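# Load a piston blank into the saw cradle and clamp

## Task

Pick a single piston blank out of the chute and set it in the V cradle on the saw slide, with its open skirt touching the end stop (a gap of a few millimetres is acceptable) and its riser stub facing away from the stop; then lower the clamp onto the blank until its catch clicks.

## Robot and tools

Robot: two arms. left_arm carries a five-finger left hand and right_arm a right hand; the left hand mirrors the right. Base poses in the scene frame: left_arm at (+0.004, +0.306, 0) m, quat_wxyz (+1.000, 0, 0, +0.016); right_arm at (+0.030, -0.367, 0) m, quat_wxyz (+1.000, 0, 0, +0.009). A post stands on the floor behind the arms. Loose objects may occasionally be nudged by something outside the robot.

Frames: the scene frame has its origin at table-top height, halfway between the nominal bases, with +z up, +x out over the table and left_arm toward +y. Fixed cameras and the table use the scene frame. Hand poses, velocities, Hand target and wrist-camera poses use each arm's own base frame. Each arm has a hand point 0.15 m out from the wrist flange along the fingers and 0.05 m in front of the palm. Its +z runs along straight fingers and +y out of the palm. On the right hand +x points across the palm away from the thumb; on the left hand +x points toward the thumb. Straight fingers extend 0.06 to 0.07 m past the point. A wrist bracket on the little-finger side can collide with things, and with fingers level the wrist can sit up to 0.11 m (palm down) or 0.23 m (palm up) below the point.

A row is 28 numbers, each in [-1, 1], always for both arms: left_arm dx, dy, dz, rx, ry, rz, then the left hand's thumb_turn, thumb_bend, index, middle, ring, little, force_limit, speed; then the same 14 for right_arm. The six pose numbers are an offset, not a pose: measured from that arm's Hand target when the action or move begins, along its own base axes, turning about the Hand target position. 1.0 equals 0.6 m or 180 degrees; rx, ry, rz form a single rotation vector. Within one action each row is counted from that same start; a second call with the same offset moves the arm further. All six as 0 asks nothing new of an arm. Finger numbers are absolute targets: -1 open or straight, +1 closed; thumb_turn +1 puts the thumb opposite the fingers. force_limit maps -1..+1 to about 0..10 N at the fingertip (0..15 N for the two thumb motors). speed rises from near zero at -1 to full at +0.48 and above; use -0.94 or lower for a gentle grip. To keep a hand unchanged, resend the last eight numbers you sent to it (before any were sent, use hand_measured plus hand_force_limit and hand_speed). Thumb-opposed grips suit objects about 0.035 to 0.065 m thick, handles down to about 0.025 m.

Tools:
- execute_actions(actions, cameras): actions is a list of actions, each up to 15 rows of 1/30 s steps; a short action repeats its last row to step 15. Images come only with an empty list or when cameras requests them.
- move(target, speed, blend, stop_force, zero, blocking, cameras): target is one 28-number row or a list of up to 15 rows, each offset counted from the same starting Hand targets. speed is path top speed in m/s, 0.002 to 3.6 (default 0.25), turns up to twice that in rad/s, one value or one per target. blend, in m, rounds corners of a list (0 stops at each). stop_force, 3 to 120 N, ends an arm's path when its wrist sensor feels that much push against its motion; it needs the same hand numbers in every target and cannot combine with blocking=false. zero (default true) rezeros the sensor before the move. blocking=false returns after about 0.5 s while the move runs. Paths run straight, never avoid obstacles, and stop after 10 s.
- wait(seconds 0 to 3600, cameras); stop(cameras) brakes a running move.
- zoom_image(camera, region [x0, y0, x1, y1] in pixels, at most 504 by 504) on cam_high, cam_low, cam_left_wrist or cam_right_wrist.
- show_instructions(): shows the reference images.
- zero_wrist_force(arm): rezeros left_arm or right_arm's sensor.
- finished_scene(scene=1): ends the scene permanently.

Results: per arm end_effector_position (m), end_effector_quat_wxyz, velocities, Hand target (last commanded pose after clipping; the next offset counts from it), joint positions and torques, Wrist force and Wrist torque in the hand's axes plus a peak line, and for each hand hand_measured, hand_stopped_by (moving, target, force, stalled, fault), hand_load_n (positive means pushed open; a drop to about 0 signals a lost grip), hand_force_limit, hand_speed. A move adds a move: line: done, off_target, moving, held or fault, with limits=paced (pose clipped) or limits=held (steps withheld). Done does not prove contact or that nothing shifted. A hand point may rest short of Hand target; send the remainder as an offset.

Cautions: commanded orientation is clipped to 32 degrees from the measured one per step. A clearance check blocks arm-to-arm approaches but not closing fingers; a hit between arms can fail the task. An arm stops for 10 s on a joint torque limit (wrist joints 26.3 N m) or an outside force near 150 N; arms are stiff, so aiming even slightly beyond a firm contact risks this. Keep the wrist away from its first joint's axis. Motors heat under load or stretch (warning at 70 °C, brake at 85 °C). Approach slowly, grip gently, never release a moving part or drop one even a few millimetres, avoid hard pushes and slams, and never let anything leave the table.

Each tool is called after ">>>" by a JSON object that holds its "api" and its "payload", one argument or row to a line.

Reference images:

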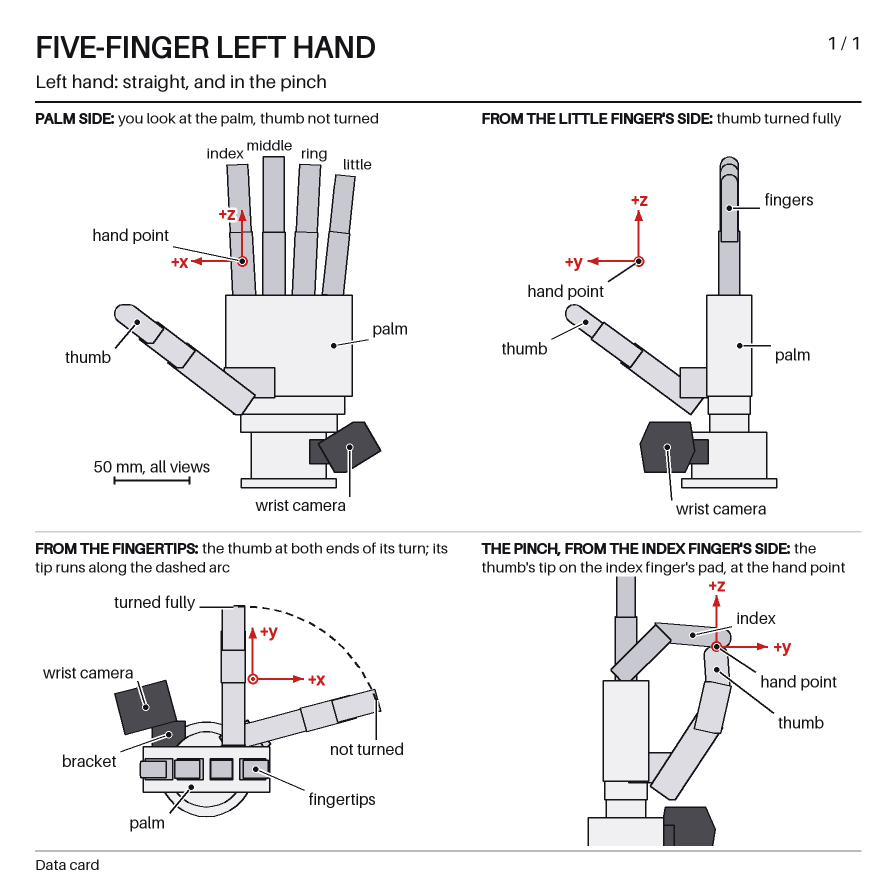

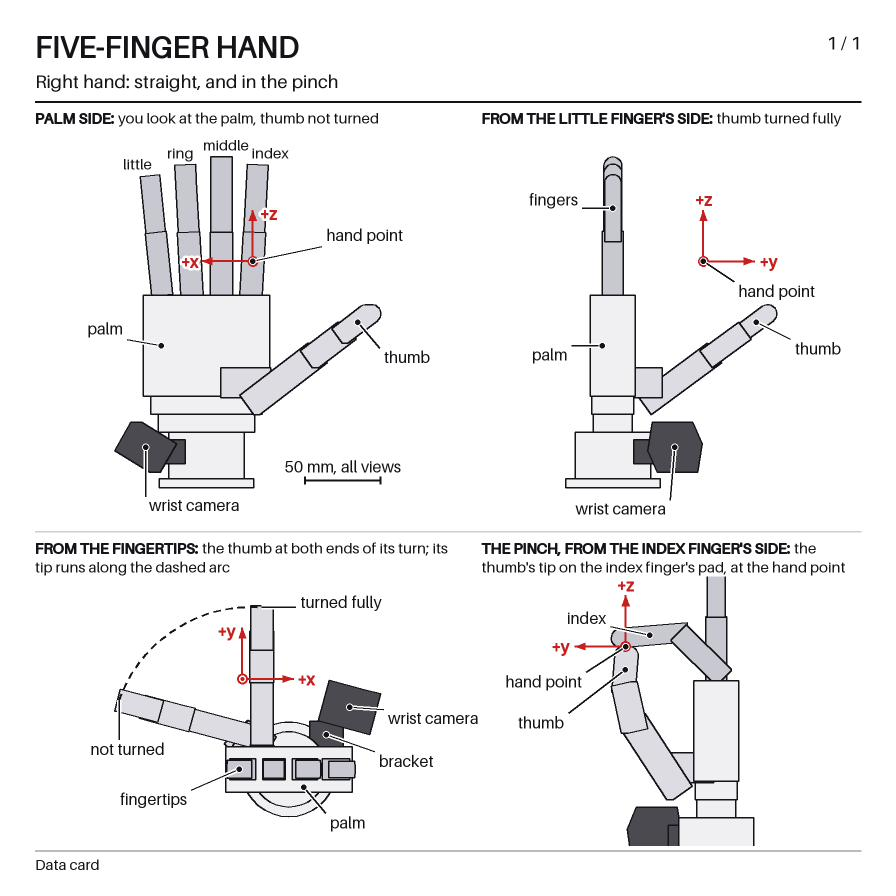

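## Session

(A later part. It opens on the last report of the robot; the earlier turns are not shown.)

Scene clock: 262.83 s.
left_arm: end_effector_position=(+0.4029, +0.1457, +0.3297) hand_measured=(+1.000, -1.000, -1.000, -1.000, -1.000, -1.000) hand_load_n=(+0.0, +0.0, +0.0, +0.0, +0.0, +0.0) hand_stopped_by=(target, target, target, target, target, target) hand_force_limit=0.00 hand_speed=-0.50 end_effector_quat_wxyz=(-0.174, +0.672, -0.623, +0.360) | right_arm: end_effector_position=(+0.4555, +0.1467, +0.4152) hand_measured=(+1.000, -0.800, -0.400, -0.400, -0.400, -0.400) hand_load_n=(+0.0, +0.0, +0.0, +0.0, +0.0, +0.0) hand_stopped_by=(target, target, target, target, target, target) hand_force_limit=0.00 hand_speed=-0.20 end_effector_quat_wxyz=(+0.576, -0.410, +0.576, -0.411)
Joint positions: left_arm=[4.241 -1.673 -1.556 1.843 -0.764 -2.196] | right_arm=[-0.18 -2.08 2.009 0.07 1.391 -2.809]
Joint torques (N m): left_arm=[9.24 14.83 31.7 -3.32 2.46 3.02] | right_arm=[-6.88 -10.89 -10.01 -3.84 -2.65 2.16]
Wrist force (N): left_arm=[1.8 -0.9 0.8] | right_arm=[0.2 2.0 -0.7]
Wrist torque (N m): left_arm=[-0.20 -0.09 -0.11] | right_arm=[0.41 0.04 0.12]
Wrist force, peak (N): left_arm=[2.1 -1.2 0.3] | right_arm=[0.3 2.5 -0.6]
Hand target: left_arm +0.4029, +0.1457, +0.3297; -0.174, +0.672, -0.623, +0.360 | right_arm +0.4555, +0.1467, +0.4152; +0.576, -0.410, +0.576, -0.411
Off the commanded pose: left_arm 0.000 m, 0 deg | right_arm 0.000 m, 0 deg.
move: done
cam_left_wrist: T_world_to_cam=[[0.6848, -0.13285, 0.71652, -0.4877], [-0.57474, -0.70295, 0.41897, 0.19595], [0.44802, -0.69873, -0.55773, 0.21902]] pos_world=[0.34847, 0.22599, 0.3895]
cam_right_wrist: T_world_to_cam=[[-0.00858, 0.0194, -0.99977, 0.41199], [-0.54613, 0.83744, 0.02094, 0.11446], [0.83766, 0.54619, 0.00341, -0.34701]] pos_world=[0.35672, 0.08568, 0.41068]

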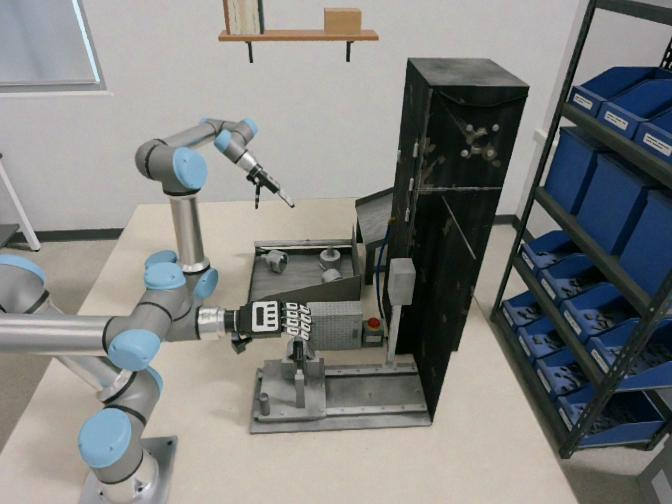

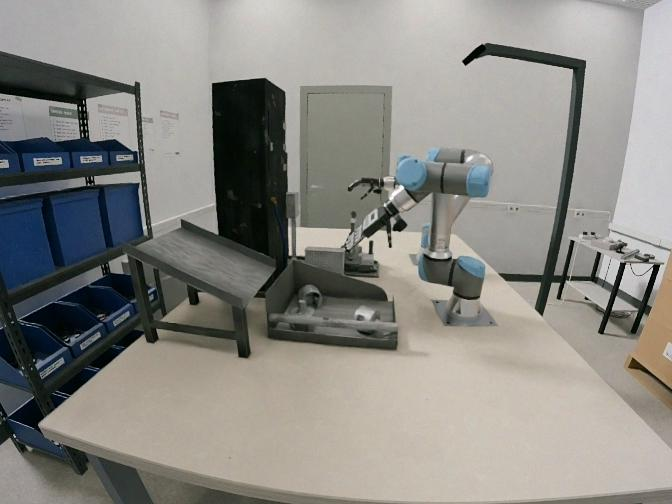

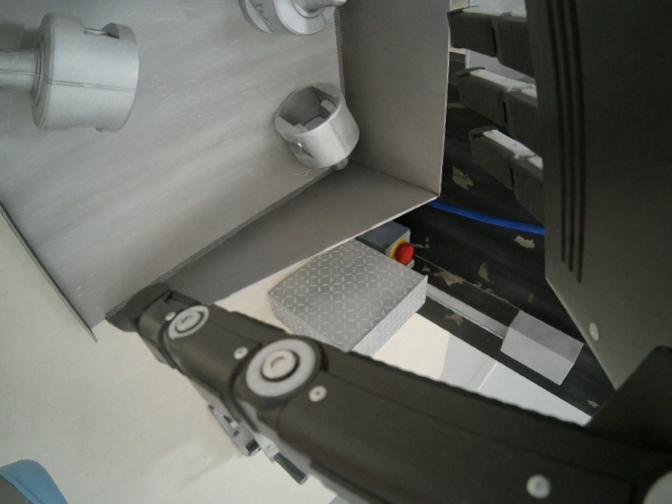

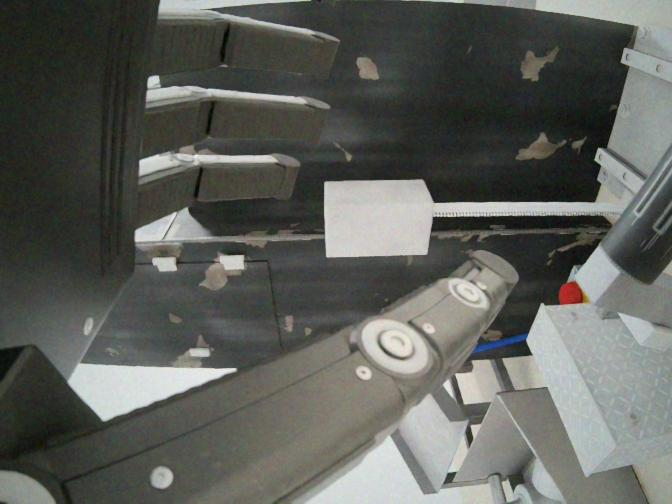

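>>> {"api": "move", "payload": {
  "target": [0,0,0,0,0,0,1,-1,-1,-1,-1,-1,0.0,-0.5,0.008,-0.008,-0.11,0,0,0,1,-0.8,-0.4,-0.4,-0.4,-0.4,0,-0.2],
  "speed": 0.06,
  "stop_force": 4,
  "cameras": ["cam_high","cam_low","cam_right_wrist"]
}}

>>> {"api": "zoom_image", "payload": {
  "camera": "cam_high",
  "region": [260, 290, 350, 380]
}}

>>> {"api": "zoom_image", "payload": {
  "camera": "cam_low",
  "region": [310, 180, 390, 260]
}}

Scene clock: 265.73 s.
left_arm: end_effector_position=(+0.4029, +0.1457, +0.3297) hand_measured=(+1.000, -1.000, -1.000, -1.000, -1.000, -1.000) hand_load_n=(+0.0, +0.0, +0.0, +0.0, +0.0, +0.0) hand_stopped_by=(target, target, target, target, target, target) hand_force_limit=0.00 hand_speed=-0.50 end_effector_quat_wxyz=(-0.174, +0.672, -0.623, +0.360) | right_arm: end_effector_position=(+0.4603, +0.1419, +0.3492) hand_measured=(+1.000, -0.800, -0.400, -0.400, -0.400, -0.400) hand_load_n=(+0.0, +0.0, +0.0, +0.0, +0.0, +0.0) hand_stopped_by=(target, target, target, target, target, target) hand_force_limit=0.00 hand_speed=-0.20 end_effector_quat_wxyz=(+0.576, -0.410, +0.576, -0.411)
Joint positions: left_arm=[4.241 -1.673 -1.556 1.843 -0.764 -2.196] | right_arm=[-0.201 -2.069 2.172 -0.104 1.37 -2.809]
Joint torques (N m): left_arm=[9.33 14.8 32.09 -3.38 2.45 2.99] | right_arm=[-7.89 9.39 -10.67 -3.68 -2.58 1.95]
Wrist force (N): left_arm=[1.8 -1.2 0.5] | right_arm=[0.2 2.1 -0.7]
Wrist torque (N m): left_arm=[-0.23 -0.10 -0.10] | right_arm=[0.41 0.02 0.12]
Wrist force, peak (N): left_arm=[2.1 -1.2 0.6] | right_arm=[0.5 2.6 -0.9]
Hand target: left_arm +0.4029, +0.1457, +0.3297; -0.174, +0.672, -0.623, +0.360 | right_arm +0.4603, +0.1419, +0.3492; +0.576, -0.410, +0.576, -0.411
Off the commanded pose: left_arm 0.000 m, 0 deg | right_arm 0.000 m, 0 deg.
move: done
cam_right_wrist: T_world_to_cam=[[-0.00855, 0.01954, -0.99977, 0.34602], [-0.54613, 0.83744, 0.02104, 0.12245], [0.83766, 0.54619, 0.00351, -0.34821]] pos_world=[0.36152, 0.08088, 0.34458]

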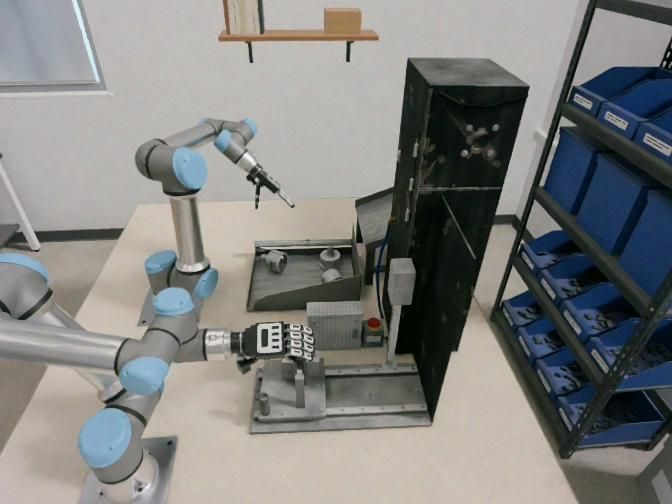

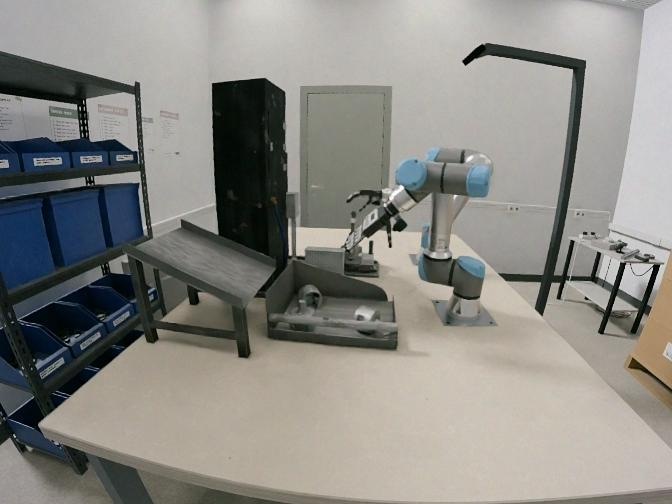

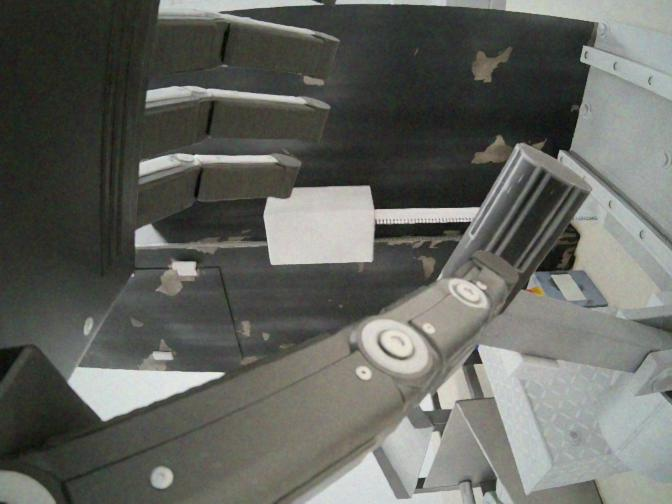

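Scaled by 5.600 from the camera's image (finer frame: 960x720).

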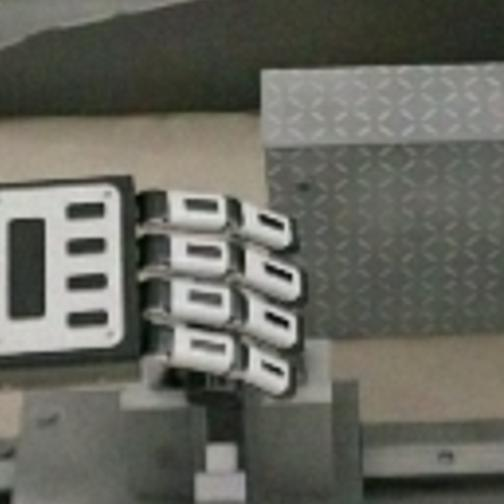

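Scaled by 6.300 from the camera's image (finer frame: 960x720).

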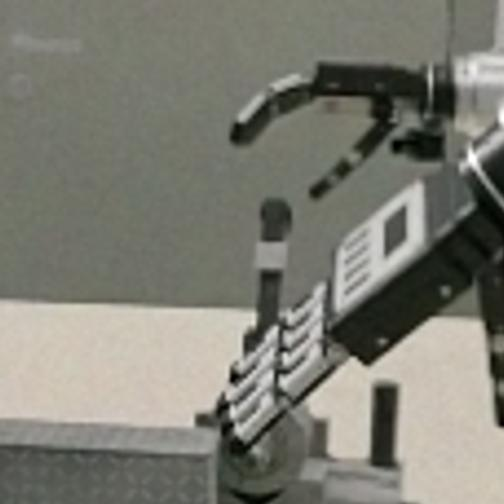

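>>> {"api": "move", "payload": {
  "target": [0,0,0,0,0,0,1,-1,-1,-1,-1,-1,0.0,-0.5,0.0,0.038,-0.123,0,0,0,1,-0.8,-0.4,-0.4,-0.4,-0.4,0,-0.2],
  "speed": 0.04,
  "stop_force": 4,
  "cameras": ["cam_high","cam_low","cam_right_wrist"]
}}

>>> {"api": "zoom_image", "payload": {
  "camera": "cam_low",
  "region": [310, 180, 390, 260]
}}

>>> {"api": "zoom_image", "payload": {
  "camera": "cam_high",
  "region": [260, 290, 350, 380]
}}

Scene clock: 270.70 s.
left_arm: end_effector_position=(+0.4029, +0.1457, +0.3297) hand_measured=(+1.000, -1.000, -1.000, -1.000, -1.000, -1.000) hand_load_n=(+0.0, +0.0, +0.0, +0.0, +0.0, -0.5) hand_stopped_by=(target, target, target, target, target, target) hand_force_limit=0.00 hand_speed=-0.50 end_effector_quat_wxyz=(-0.174, +0.672, -0.623, +0.360) | right_arm: end_effector_position=(+0.4603, +0.1647, +0.2754) hand_measured=(+1.000, -0.800, -0.400, -0.400, -0.400, -0.400) hand_load_n=(+0.0, +0.0, +0.0, +0.0, +0.0, +0.0) hand_stopped_by=(target, target, target, target, target, target) hand_force_limit=0.00 hand_speed=-0.20 end_effector_quat_wxyz=(+0.576, -0.410, +0.576, -0.411)
Joint positions: left_arm=[4.241 -1.673 -1.556 1.843 -0.764 -2.196] | right_arm=[-0.084 -1.984 2.322 -0.339 1.487 -2.809]
Joint torques (N m): left_arm=[9.11 15.1 31.68 -3.31 2.39 2.97] | right_arm=[6.98 6.42 -8.86 -3.82 2.87 -0.97]
Wrist force (N): left_arm=[1.6 -1.1 0.4] | right_arm=[-0.1 2.2 -0.4]
Wrist torque (N m): left_arm=[-0.21 -0.08 -0.12] | right_arm=[0.40 0.08 0.10]
Wrist force, peak (N): left_arm=[2.0 -1.1 0.6] | right_arm=[0.8 2.4 -0.9]
Hand target: left_arm +0.4029, +0.1457, +0.3297; -0.174, +0.672, -0.623, +0.360 | right_arm +0.4603, +0.1647, +0.2754; +0.576, -0.410, +0.576, -0.411
Off the commanded pose: left_arm 0.000 m, 0 deg | right_arm 0.000 m, 0 deg.
move: done
cam_right_wrist: T_world_to_cam=[[-0.00855, 0.01954, -0.99977, 0.27179], [-0.54613, 0.83744, 0.02104, 0.10491], [0.83766, 0.54619, 0.00351, -0.36041]] pos_world=[0.36152, 0.10368, 0.27078]

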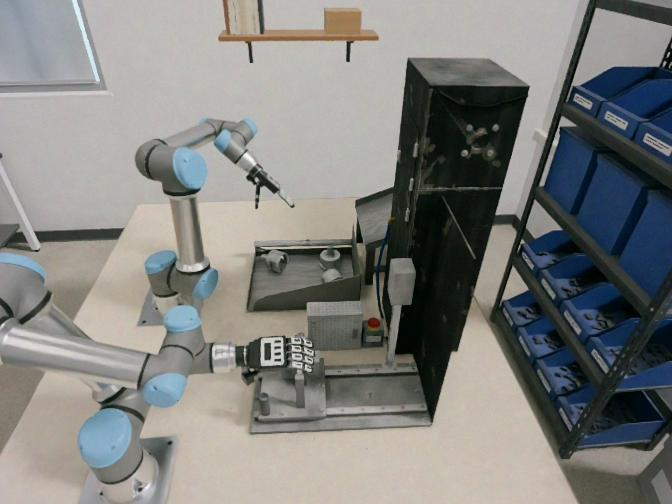

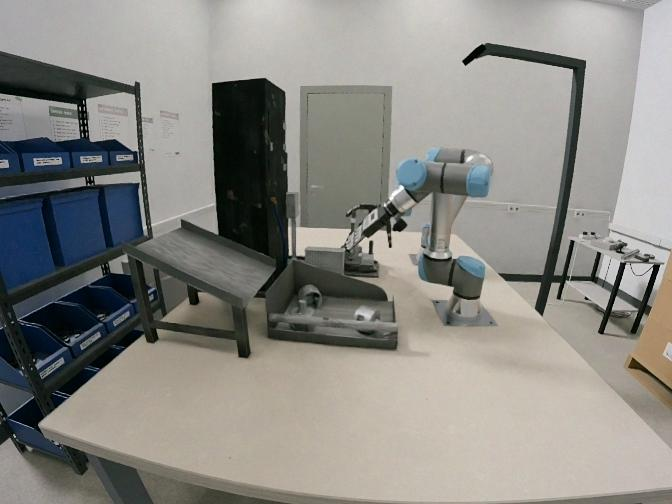

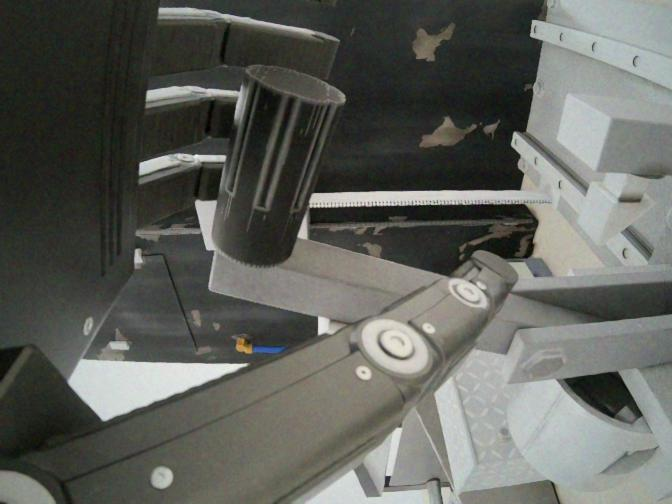

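Scaled by 6.300 from the camera's image (finer frame: 960x720).

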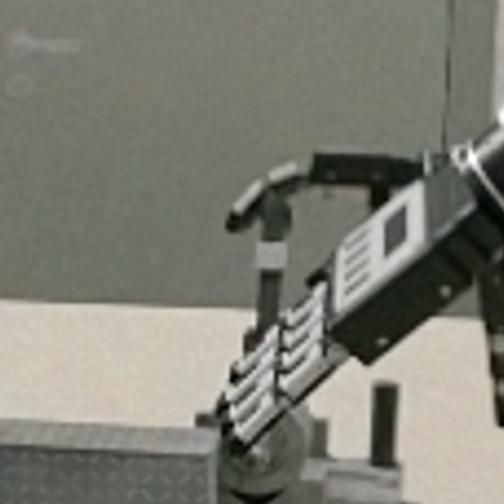

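Scaled by 5.600 from the camera's image (finer frame: 960x720).

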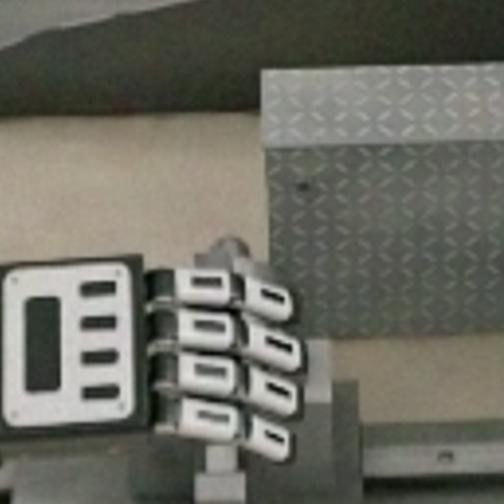

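>>> {"api": "move", "payload": {
  "target": [0,0,0,0,0,0,1,-1,-1,-1,-1,-1,0.0,-0.5,0.01,0.0,0,0,0,0,1,-0.8,-0.4,-0.4,-0.4,-0.4,0,-0.2],
  "speed": 0.03,
  "stop_force": 4,
  "cameras": []
}}

>>> {"api": "move", "payload": {
  "target": [0,0,0,0,0,0,1,-1,-1,-1,-1,-1,0.0,-0.5,0,0.0,0,0,0,0,1,0.2,0.5,0.5,0.5,-0.4,-0.5,-0.85],
  "cameras": ["cam_high","cam_low","cam_right_wrist"]
}}

>>> {"api": "zoom_image", "payload": {
  "camera": "cam_low",
  "region": [310, 180, 390, 260]
}}

Scene clock: 273.03 s.
left_arm: end_effector_position=(+0.4029, +0.1457, +0.3297) hand_measured=(+1.000, -1.000, -1.000, -1.000, -1.000, -1.000) hand_load_n=(+0.0, +0.0, +0.0, +0.0, +0.0, +0.0) hand_stopped_by=(target, target, target, target, target, target) hand_force_limit=0.00 hand_speed=-0.50 end_effector_quat_wxyz=(-0.174, +0.672, -0.623, +0.360) | right_arm: end_effector_position=(+0.4663, +0.1647, +0.2754) hand_measured=(+1.000, -0.800, -0.400, -0.400, -0.400, -0.400) hand_load_n=(+0.0, +0.0, +0.0, +0.0, +0.0, +0.0) hand_stopped_by=(target, target, target, target, target, target) hand_force_limit=0.00 hand_speed=-0.20 end_effector_quat_wxyz=(+0.576, -0.410, +0.576, -0.411)
Joint positions: left_arm=[4.241 -1.673 -1.556 1.843 -0.764 -2.196] | right_arm=[-0.082 -1.965 2.311 -0.348 1.49 -2.809]
Joint torques (N m): left_arm=[8.67 14.51 31.32 -3.29 2.32 3.01] | right_arm=[6.92 6.21 -29.18 -3.89 2.79 0.97]
Wrist force (N): left_arm=[2.1 -0.8 0.5] | right_arm=[-0.1 2.4 -0.8]
Wrist torque (N m): left_arm=[-0.16 -0.15 -0.10] | right_arm=[0.45 0.08 0.10]
Wrist force, peak (N): left_arm=[2.0 -1.1 0.7] | right_arm=[0.4 2.5 -0.6]
Hand target: left_arm +0.4029, +0.1457, +0.3297; -0.174, +0.672, -0.623, +0.360 | right_arm +0.4663, +0.1647, +0.2754; +0.576, -0.410, +0.576, -0.411
Off the commanded pose: left_arm 0.000 m, 0 deg | right_arm 0.000 m, 0 deg.
move: done

Scene clock: 277.03 s.
left_arm: end_effector_position=(+0.4029, +0.1457, +0.3297) hand_measured=(+1.000, -1.000, -1.000, -1.000, -1.000, -1.000) hand_load_n=(+0.0, +0.0, +0.0, +0.0, +0.0, +0.0) hand_stopped_by=(target, target, target, target, target, target) hand_force_limit=0.00 hand_speed=-0.50 end_effector_quat_wxyz=(-0.174, +0.672, -0.623, +0.360) | right_arm: end_effector_position=(+0.4663, +0.1647, +0.2754) hand_measured=(+1.000, +0.000, -0.096, -0.054, -0.026, -0.400) hand_load_n=(+0.0, +4.5, +1.5, +2.5, +2.0, +0.0) hand_stopped_by=(target, force, force, force, force, target) hand_force_limit=-0.50 hand_speed=-0.85 end_effector_quat_wxyz=(+0.576, -0.410, +0.576, -0.411)
Joint positions: left_arm=[4.241 -1.673 -1.556 1.843 -0.764 -2.196] | right_arm=[-0.082 -1.965 2.311 -0.348 1.49 -2.809]
Joint torques (N m): left_arm=[9.09 15.2 31.85 -3.29 2.21 2.97] | right_arm=[4.62 -1.04 -7.41 2.17 -1.58 1.18]
Wrist force (N): left_arm=[1.6 -0.9 0.8] | right_arm=[1.1 -2.0 8.8]
Wrist torque (N m): left_arm=[-0.22 -0.07 -0.11] | right_arm=[-0.06 -0.24 0.04]
Wrist force, peak (N): left_arm=[2.1 -1.2 0.5] | right_arm=[0.9 -2.2 11.0]
Hand target: left_arm +0.4029, +0.1457, +0.3297; -0.174, +0.672, -0.623, +0.360 | right_arm +0.4663, +0.1647, +0.2754; +0.576, -0.410, +0.576, -0.411
Off the commanded pose: left_arm 0.000 m, 0 deg | right_arm 0.000 m, 0 deg.
move: done
cam_right_wrist: T_world_to_cam=[[-0.00869, 0.01957, -0.99977, 0.27188], [-0.54613, 0.83744, 0.02114, 0.10811], [0.83766, 0.54619, 0.00341, -0.36532]] pos_world=[0.36742, 0.10368, 0.27078]

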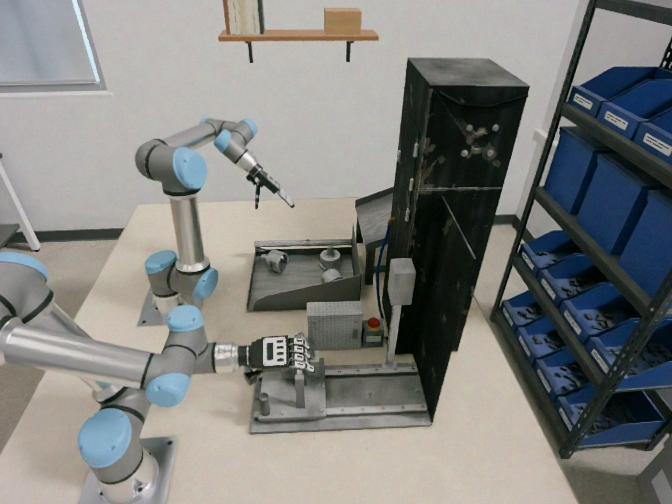

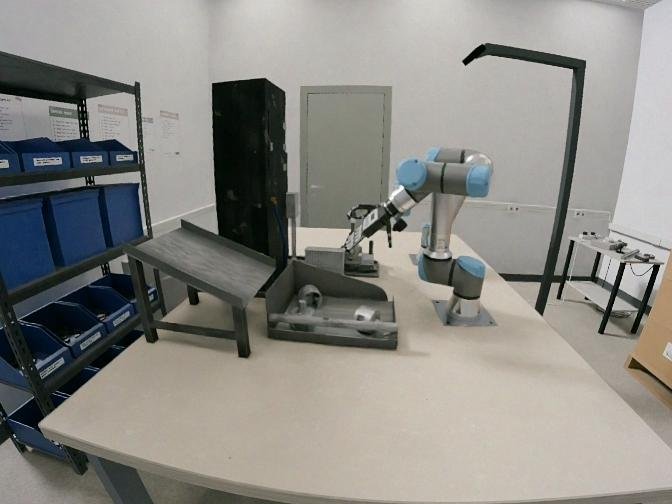

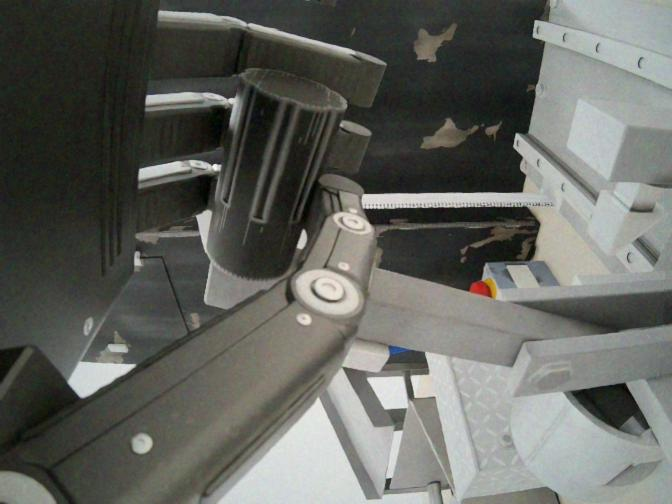

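Scaled by 6.300 from the camera's image (finer frame: 960x720).

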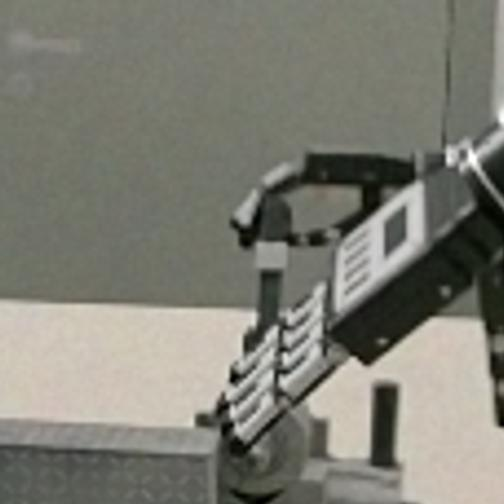

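>>> {"api": "move", "payload": {
  "target": [0,0,0,0,0,0,1,-1,-1,-1,-1,-1,0.0,-0.5,0.0017,0.0117,0.0062,-0.0278,0,0,1,0.2,0.5,0.5,0.5,-0.4,-0.5,-0.85],
  "speed": 0.04,
  "stop_force": 25,
  "cameras": ["cam_right_wrist"]
}}

Scene clock: 281.63 s.
left_arm: end_effector_position=(+0.4029, +0.1457, +0.3297) hand_measured=(+1.000, -1.000, -1.000, -1.000, -1.000, -1.000) hand_load_n=(+0.0, +0.0, +0.0, +0.0, +0.0, +0.0) hand_stopped_by=(target, target, target, target, target, target) hand_force_limit=0.00 hand_speed=-0.50 end_effector_quat_wxyz=(-0.174, +0.672, -0.623, +0.360) | right_arm: end_effector_position=(+0.4673, +0.1717, +0.2791) hand_measured=(+1.000, +0.000, -0.096, -0.054, -0.026, -0.400) hand_load_n=(-0.5, +3.5, +0.0, +0.5, +0.0, +0.0) hand_stopped_by=(target, force, force, force, force, target) hand_force_limit=-0.50 hand_speed=-0.85 end_effector_quat_wxyz=(+0.558, -0.435, +0.557, -0.435)
Joint positions: left_arm=[4.241 -1.673 -1.556 1.843 -0.764 -2.196] | right_arm=[-0.028 -1.95 2.282 -0.333 1.543 -2.896]
Joint torques (N m): left_arm=[8.32 14.93 31.66 -3.27 2.21 2.94] | right_arm=[6.8 2.25 -30.33 0.18 2.13 -1.99]
Wrist force (N): left_arm=[1.5 -1.1 0.8] | right_arm=[1.1 4.3 -0.6]
Wrist torque (N m): left_arm=[-0.24 -0.05 -0.12] | right_arm=[0.53 0.15 0.23]
Wrist force, peak (N): left_arm=[2.0 -1.1 0.6] | right_arm=[3.7 0.8 8.7]
Hand target: left_arm +0.4029, +0.1457, +0.3297; -0.174, +0.672, -0.623, +0.360 | right_arm +0.4673, +0.1717, +0.2791; +0.558, -0.435, +0.557, -0.435
Off the commanded pose: left_arm 0.000 m, 0 deg | right_arm 0.000 m, 0 deg.
move: done
cam_right_wrist: T_world_to_cam=[[-0.0086, -0.06779, -0.99766, 0.28985], [-0.54612, 0.83608, -0.0521, 0.12348], [0.83766, 0.5444, -0.04421, -0.35645]] pos_world=[0.36852, 0.11046, 0.27985]

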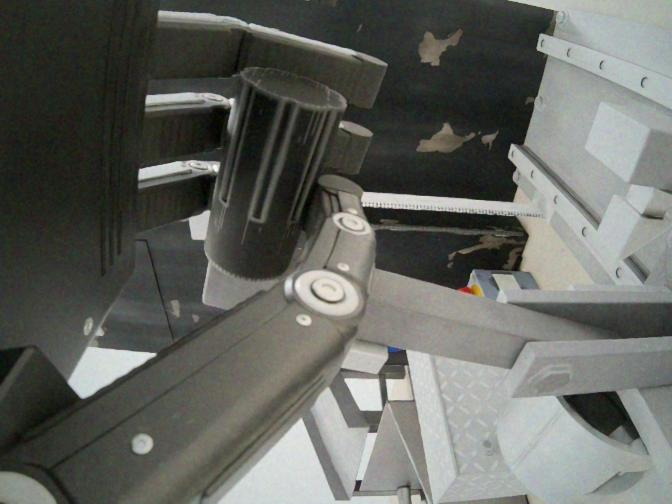

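>>> {"api": "move", "payload": {
  "target": [
    [0,0,0,0,0,0,1,-1,-1,-1,-1,-1,0.0,-0.5,0.0,0.0248,0.0093,-0.0556,0,0,1,0.2,0.5,0.5,0.5,-0.4,-0.5,-0.85],
    [0,0,0,0,0,0,1,-1,-1,-1,-1,-1,0.0,-0.5,0.0,0.0508,0.0142,-0.1111,0,0,1,0.2,0.5,0.5,0.5,-0.4,-0.5,-0.85]
  ],
  "speed": 0.05,
  "blend": 0.01,
  "stop_force": 25,
  "cameras": ["cam_right_wrist","cam_low"]
}}

Scene clock: 287.23 s.
left_arm: end_effector_position=(+0.4029, +0.1457, +0.3297) hand_measured=(+1.000, -1.000, -1.000, -1.000, -1.000, -1.000) hand_load_n=(+0.0, +0.0, +0.0, +0.0, +0.0, +0.0) hand_stopped_by=(target, target, target, target, target, target) hand_force_limit=0.00 hand_speed=-0.50 end_effector_quat_wxyz=(-0.174, +0.672, -0.623, +0.360) | right_arm: end_effector_position=(+0.4673, +0.2022, +0.2877) hand_measured=(+1.000, +0.000, -0.096, -0.054, -0.026, -0.400) hand_load_n=(+0.0, +1.0, +3.0, +3.0, +1.5, +0.0) hand_stopped_by=(target, force, force, force, force, target) hand_force_limit=-0.50 hand_speed=-0.85 end_effector_quat_wxyz=(-0.474, +0.525, -0.473, +0.526)
Joint positions: left_arm=[4.241 -1.673 -1.556 1.843 -0.764 -2.196] | right_arm=[0.191 -1.875 2.18 -0.306 1.762 -3.246]
Joint torques (N m): left_arm=[8.55 15.19 31.74 -3.29 2.07 2.92] | right_arm=[11.7 2.53 -22.52 3.26 2.11 -2.27]
Wrist force (N): left_arm=[1.8 -0.7 0.6] | right_arm=[2.8 -4.5 10.5]
Wrist torque (N m): left_arm=[-0.17 -0.10 -0.12] | right_arm=[-0.20 -0.15 0.22]
Wrist force, peak (N): left_arm=[2.1 -1.0 0.7] | right_arm=[4.8 -9.0 10.6]
Hand target: left_arm +0.4029, +0.1457, +0.3297; -0.174, +0.672, -0.623, +0.360 | right_arm +0.4673, +0.2022, +0.2877; -0.474, +0.525, -0.473, +0.526
Off the commanded pose: left_arm 0.000 m, 0 deg | right_arm 0.000 m, 0 deg.
move: done
cam_right_wrist: T_world_to_cam=[[-0.00862, -0.40487, -0.91433, 0.34468], [-0.54615, 0.76785, -0.33486, 0.19355], [0.83764, 0.49648, -0.22774, -0.3102]] pos_world=[0.36852, 0.14495, 0.30932]
Images, in order (width x height): cam_low 672x504, cam_right_wrist 672x504.

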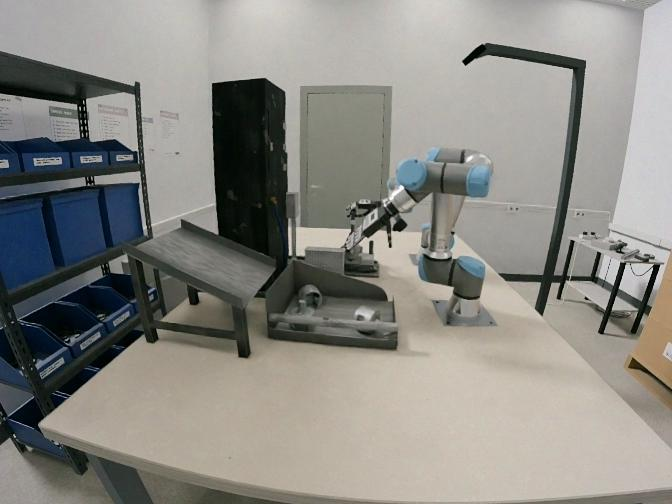

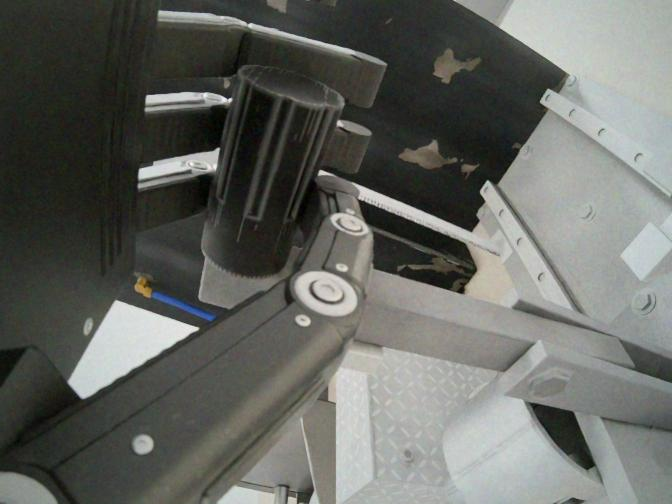

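>>> {"api": "move", "payload": {
  "target": [
    [0,0,0,0,0,0,1,-1,-1,-1,-1,-1,0.0,-0.5,0.0033,0.0273,0.0035,-0.0556,0,0,1,0.2,0.5,0.5,0.5,-0.4,-0.5,-0.85],
    [0,0,0,0,0,0,1,-1,-1,-1,-1,-1,0.0,-0.5,0.0033,0.054,-0.0012,-0.1111,0,0,1,0.2,0.5,0.5,0.5,-0.4,-0.5,-0.85]
  ],
  "speed": 0.05,
  "blend": 0.01,
  "stop_force": 25,
  "cameras": ["cam_right_wrist","cam_low"]
}}

Scene clock: 300.33 s.
left_arm: end_effector_position=(+0.4029, +0.1457, +0.3297) hand_measured=(+1.000, -1.000, -1.000, -1.000, -1.000, -1.000) hand_load_n=(+0.0, +0.0, +0.0, +0.0, +0.0, +0.0) hand_stopped_by=(target, target, target, target, target, target) hand_force_limit=0.00 hand_speed=-0.50 end_effector_quat_wxyz=(-0.174, +0.672, -0.623, +0.360) | right_arm: end_effector_position=(+0.4693, +0.2346, +0.2869) hand_measured=(+1.000, +0.000, -0.096, -0.054, -0.026, -0.400) hand_load_n=(+0.0, +1.0, +1.5, +2.5, +1.5, +0.0) hand_stopped_by=(target, force, force, force, force, target) hand_force_limit=-0.50 hand_speed=-0.85 end_effector_quat_wxyz=(-0.375, +0.599, -0.375, +0.600)
Joint positions: left_arm=[4.241 -1.673 -1.556 1.843 -0.764 -2.196] | right_arm=[0.387 -1.762 2.089 -0.328 1.957 -3.595]
Joint torques (N m): left_arm=[7.31 15.53 31.13 -3.31 2.03 3] | right_arm=[10.15 -5.04 -27.17 -2.96 2.36 -2.27]
Wrist force (N): left_arm=[1.9 -1.1 0.5] | right_arm=[-0.3 2.9 11.2]
Wrist torque (N m): left_arm=[-0.22 -0.12 -0.09] | right_arm=[-0.06 -0.15 0.27]
Wrist force, peak (N): left_arm=[2.0 -1.3 0.4] | right_arm=[2.6 -4.5 11.1]
Hand target: left_arm +0.4029, +0.1457, +0.3297; -0.174, +0.672, -0.623, +0.360 | right_arm +0.4693, +0.2346, +0.2869; -0.375, +0.599, -0.375, +0.600
Off the commanded pose: left_arm 0.000 m, 0 deg | right_arm 0.000 m, 0 deg.
move: done
cam_right_wrist: T_world_to_cam=[[-0.00859, -0.69311, -0.72078, 0.36924], [-0.54612, 0.60707, -0.57725, 0.27681], [0.83766, 0.38868, -0.38374, -0.25807]] pos_world=[0.37052, 0.18819, 0.32691]
Images, in order (width x height): cam_low 672x504, cam_right_wrist 672x504.

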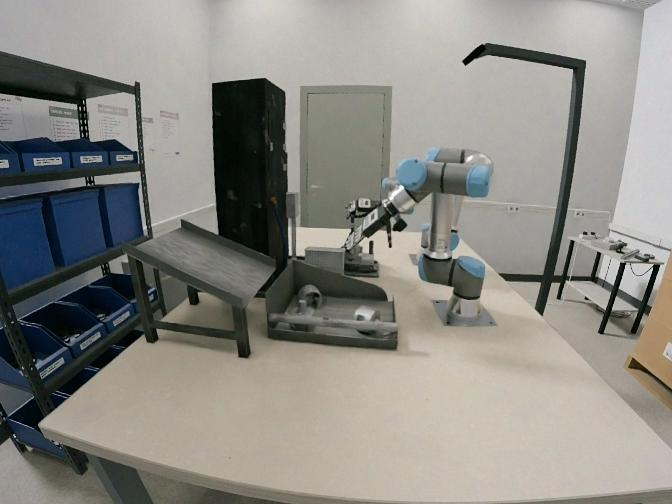

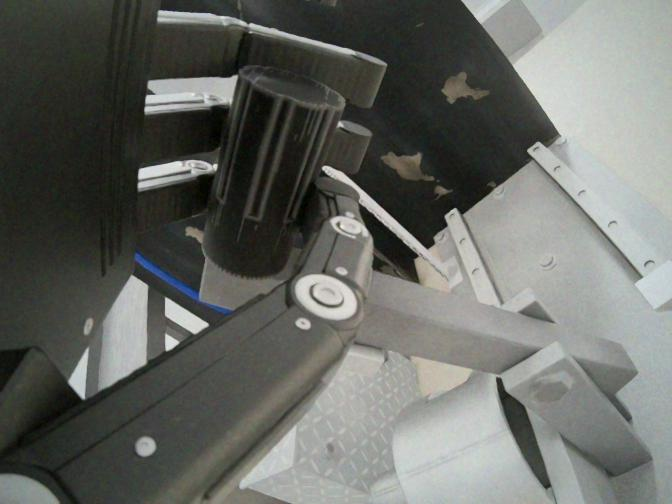

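>>> {"api": "move", "payload": {
  "target": [
    [0,0,0,0,0,0,1,-1,-1,-1,-1,-1,0.0,-0.5,0.004,0.0253,-0.0088,-0.0556,0,0,1,0.2,0.5,0.5,0.5,-0.4,-0.5,-0.85],
    [0,0,0,0,0,0,1,-1,-1,-1,-1,-1,0.0,-0.5,0.004,0.0488,-0.0223,-0.1111,0,0,1,0.2,0.5,0.5,0.5,-0.4,-0.5,-0.85]
  ],
  "speed": 0.05,
  "blend": 0.01,
  "stop_force": 25,
  "cameras": ["cam_right_wrist","cam_high"]
}}

Scene clock: 305.60 s.
left_arm: end_effector_position=(+0.4029, +0.1457, +0.3297) hand_measured=(+1.000, -1.000, -1.000, -1.000, -1.000, -1.000) hand_load_n=(+0.0, +0.0, +0.0, +0.0, +0.0, +0.0) hand_stopped_by=(target, target, target, target, target, target) hand_force_limit=0.00 hand_speed=-0.50 end_effector_quat_wxyz=(-0.174, +0.672, -0.623, +0.360) | right_arm: end_effector_position=(+0.4717, +0.2639, +0.2736) hand_measured=(+1.000, +0.000, -0.096, -0.054, -0.026, -0.400) hand_load_n=(+0.0, +0.0, +1.0, +4.5, +0.0, +0.0) hand_stopped_by=(target, force, force, force, force, target) hand_force_limit=-0.50 hand_speed=-0.85 end_effector_quat_wxyz=(-0.266, +0.655, -0.265, +0.656)
Joint positions: left_arm=[4.241 -1.673 -1.556 1.843 -0.764 -2.196] | right_arm=[0.533 -1.634 2.025 -0.392 2.103 -3.944]
Joint torques (N m): left_arm=[7.47 15.61 31.02 -3.29 1.94 3.03] | right_arm=[9.09 -7.99 -22.54 -1.32 3.65 -2.25]
Wrist force (N): left_arm=[1.8 -1.1 0.7] | right_arm=[0.8 -5.6 11.7]
Wrist torque (N m): left_arm=[-0.22 -0.10 -0.10] | right_arm=[-0.50 -0.23 0.15]
Wrist force, peak (N): left_arm=[1.9 -1.2 0.6] | right_arm=[2.0 -7.7 12.3]
Hand target: left_arm +0.4029, +0.1457, +0.3297; -0.174, +0.672, -0.623, +0.360 | right_arm +0.4717, +0.2639, +0.2736; -0.266, +0.655, -0.265, +0.656
Off the commanded pose: left_arm 0.000 m, 0 deg | right_arm 0.000 m, 0 deg.
move: done
cam_right_wrist: T_world_to_cam=[[-0.00862, -0.89784, -0.44023, 0.35717], [-0.54614, 0.37302, -0.75006, 0.36165], [0.83765, 0.23396, -0.49357, -0.20573]] pos_world=[0.37292, 0.23391, 0.32695]
Images, in order (width x height): cam_high 672x504, cam_right_wrist 672x504.

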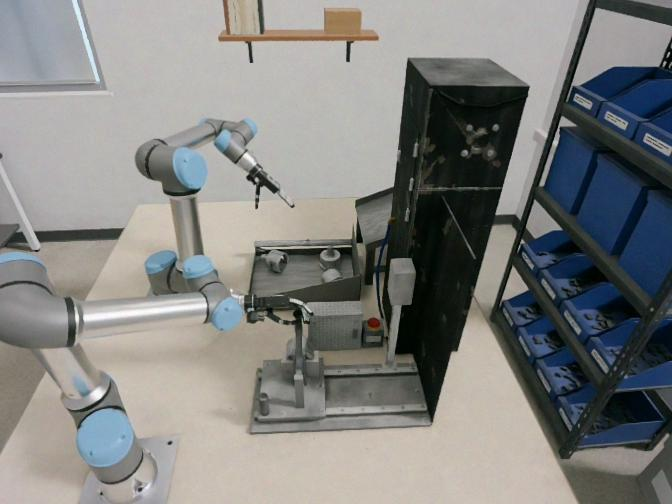

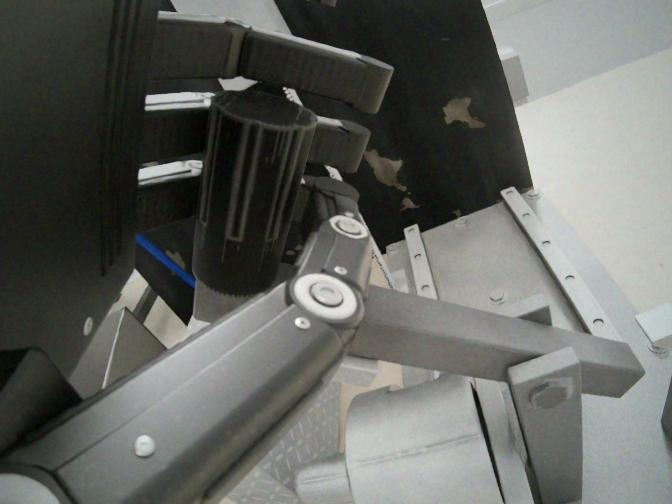

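>>> {"api": "move", "payload": {
  "target": [
    [0,0,0,0,0,0,1,-1,-1,-1,-1,-1,0.0,-0.5,0.0067,0.0228,-0.016,-0.0556,0,0,1,0.2,0.5,0.5,0.5,-0.4,-0.5,-0.85],
    [0,0,0,0,0,0,1,-1,-1,-1,-1,-1,0.0,-0.5,0.0067,0.0407,-0.037,-0.1111,0,0,1,0.2,0.5,0.5,0.5,-0.4,-0.5,-0.85]
  ],
  "speed": 0.04,
  "blend": 0.01,
  "stop_force": 25,
  "cameras": ["cam_right_wrist","cam_high","cam_low"]
}}

>>> {"api": "zoom_image", "payload": {
  "camera": "cam_high",
  "region": [260, 290, 350, 380]
}}

Scene clock: 313.00 s.
left_arm: end_effector_position=(+0.4029, +0.1457, +0.3297) hand_measured=(+1.000, -1.000, -1.000, -1.000, -1.000, -1.000) hand_load_n=(+0.0, +0.0, +0.0, +0.0, +0.0, +0.0) hand_stopped_by=(target, target, target, target, target, target) hand_force_limit=0.00 hand_speed=-0.50 end_effector_quat_wxyz=(-0.174, +0.672, -0.623, +0.360) | right_arm: end_effector_position=(+0.4757, +0.2883, +0.2514) hand_measured=(+1.000, +0.000, -0.096, -0.054, -0.026, -0.400) hand_load_n=(+0.0, +2.0, +0.0, +0.0, +0.0, +0.0) hand_stopped_by=(target, force, force, force, force, target) hand_force_limit=-0.50 hand_speed=-0.85 end_effector_quat_wxyz=(-0.148, +0.691, -0.147, +0.692)
Joint positions: left_arm=[4.241 -1.673 -1.556 1.843 -0.764 -2.196] | right_arm=[0.632 -1.5 1.985 -0.486 2.202 -4.293]
Joint torques (N m): left_arm=[6.49 15.17 30.9 -3.16 1.95 3.08] | right_arm=[8.41 -13.42 -28.48 -3.71 2.3 -2.19]
Wrist force (N): left_arm=[1.4 -1.1 0.5] | right_arm=[1.4 2.6 0.5]
Wrist torque (N m): left_arm=[-0.23 -0.04 -0.14] | right_arm=[0.23 -0.12 0.32]
Wrist force, peak (N): left_arm=[2.1 -0.8 0.8] | right_arm=[0.7 -5.6 12.3]
Hand target: left_arm +0.4029, +0.1457, +0.3297; -0.174, +0.672, -0.623, +0.360 | right_arm +0.4757, +0.2883, +0.2514; -0.148, +0.691, -0.147, +0.692
Off the commanded pose: left_arm 0.000 m, 0 deg | right_arm 0.000 m, 0 deg.
move: done
cam_right_wrist: T_world_to_cam=[[-0.00859, -0.99426, -0.10667, 0.31332], [-0.54615, 0.09403, -0.83239, 0.43921], [0.83764, 0.05111, -0.54383, -0.16039]] pos_world=[0.37692, 0.27842, 0.31179]
Images, in order (width x height): cam_high 672x504, cam_low 672x504, cam_right_wrist 672x504.

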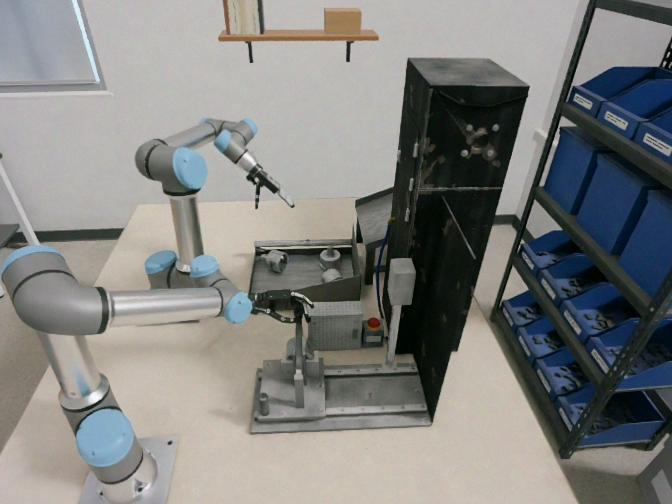

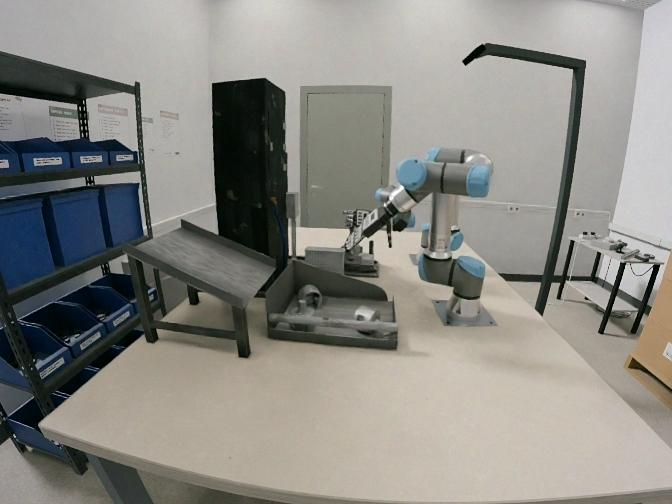

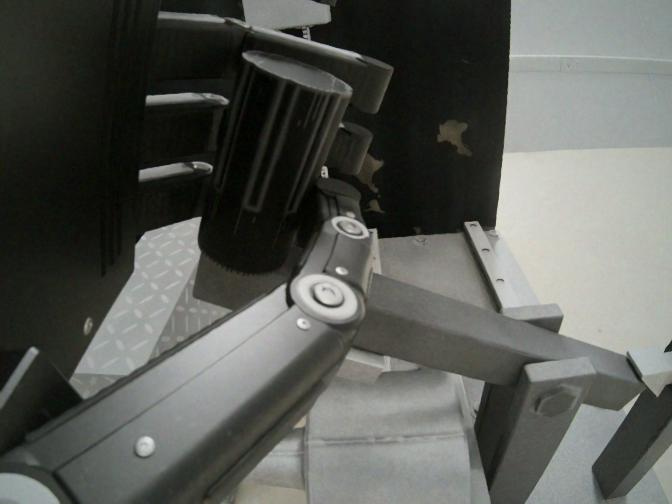

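Scaled by 5.600 from the camera's image (finer frame: 960x720).

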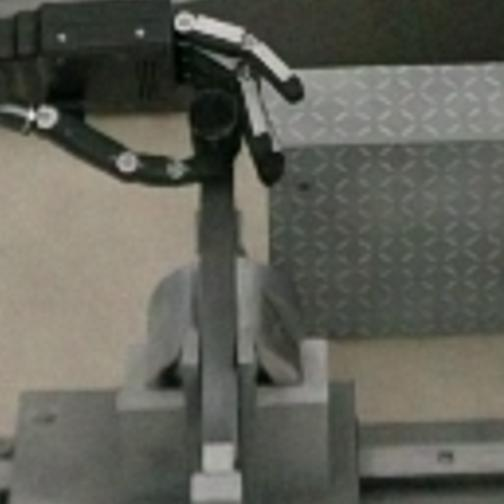

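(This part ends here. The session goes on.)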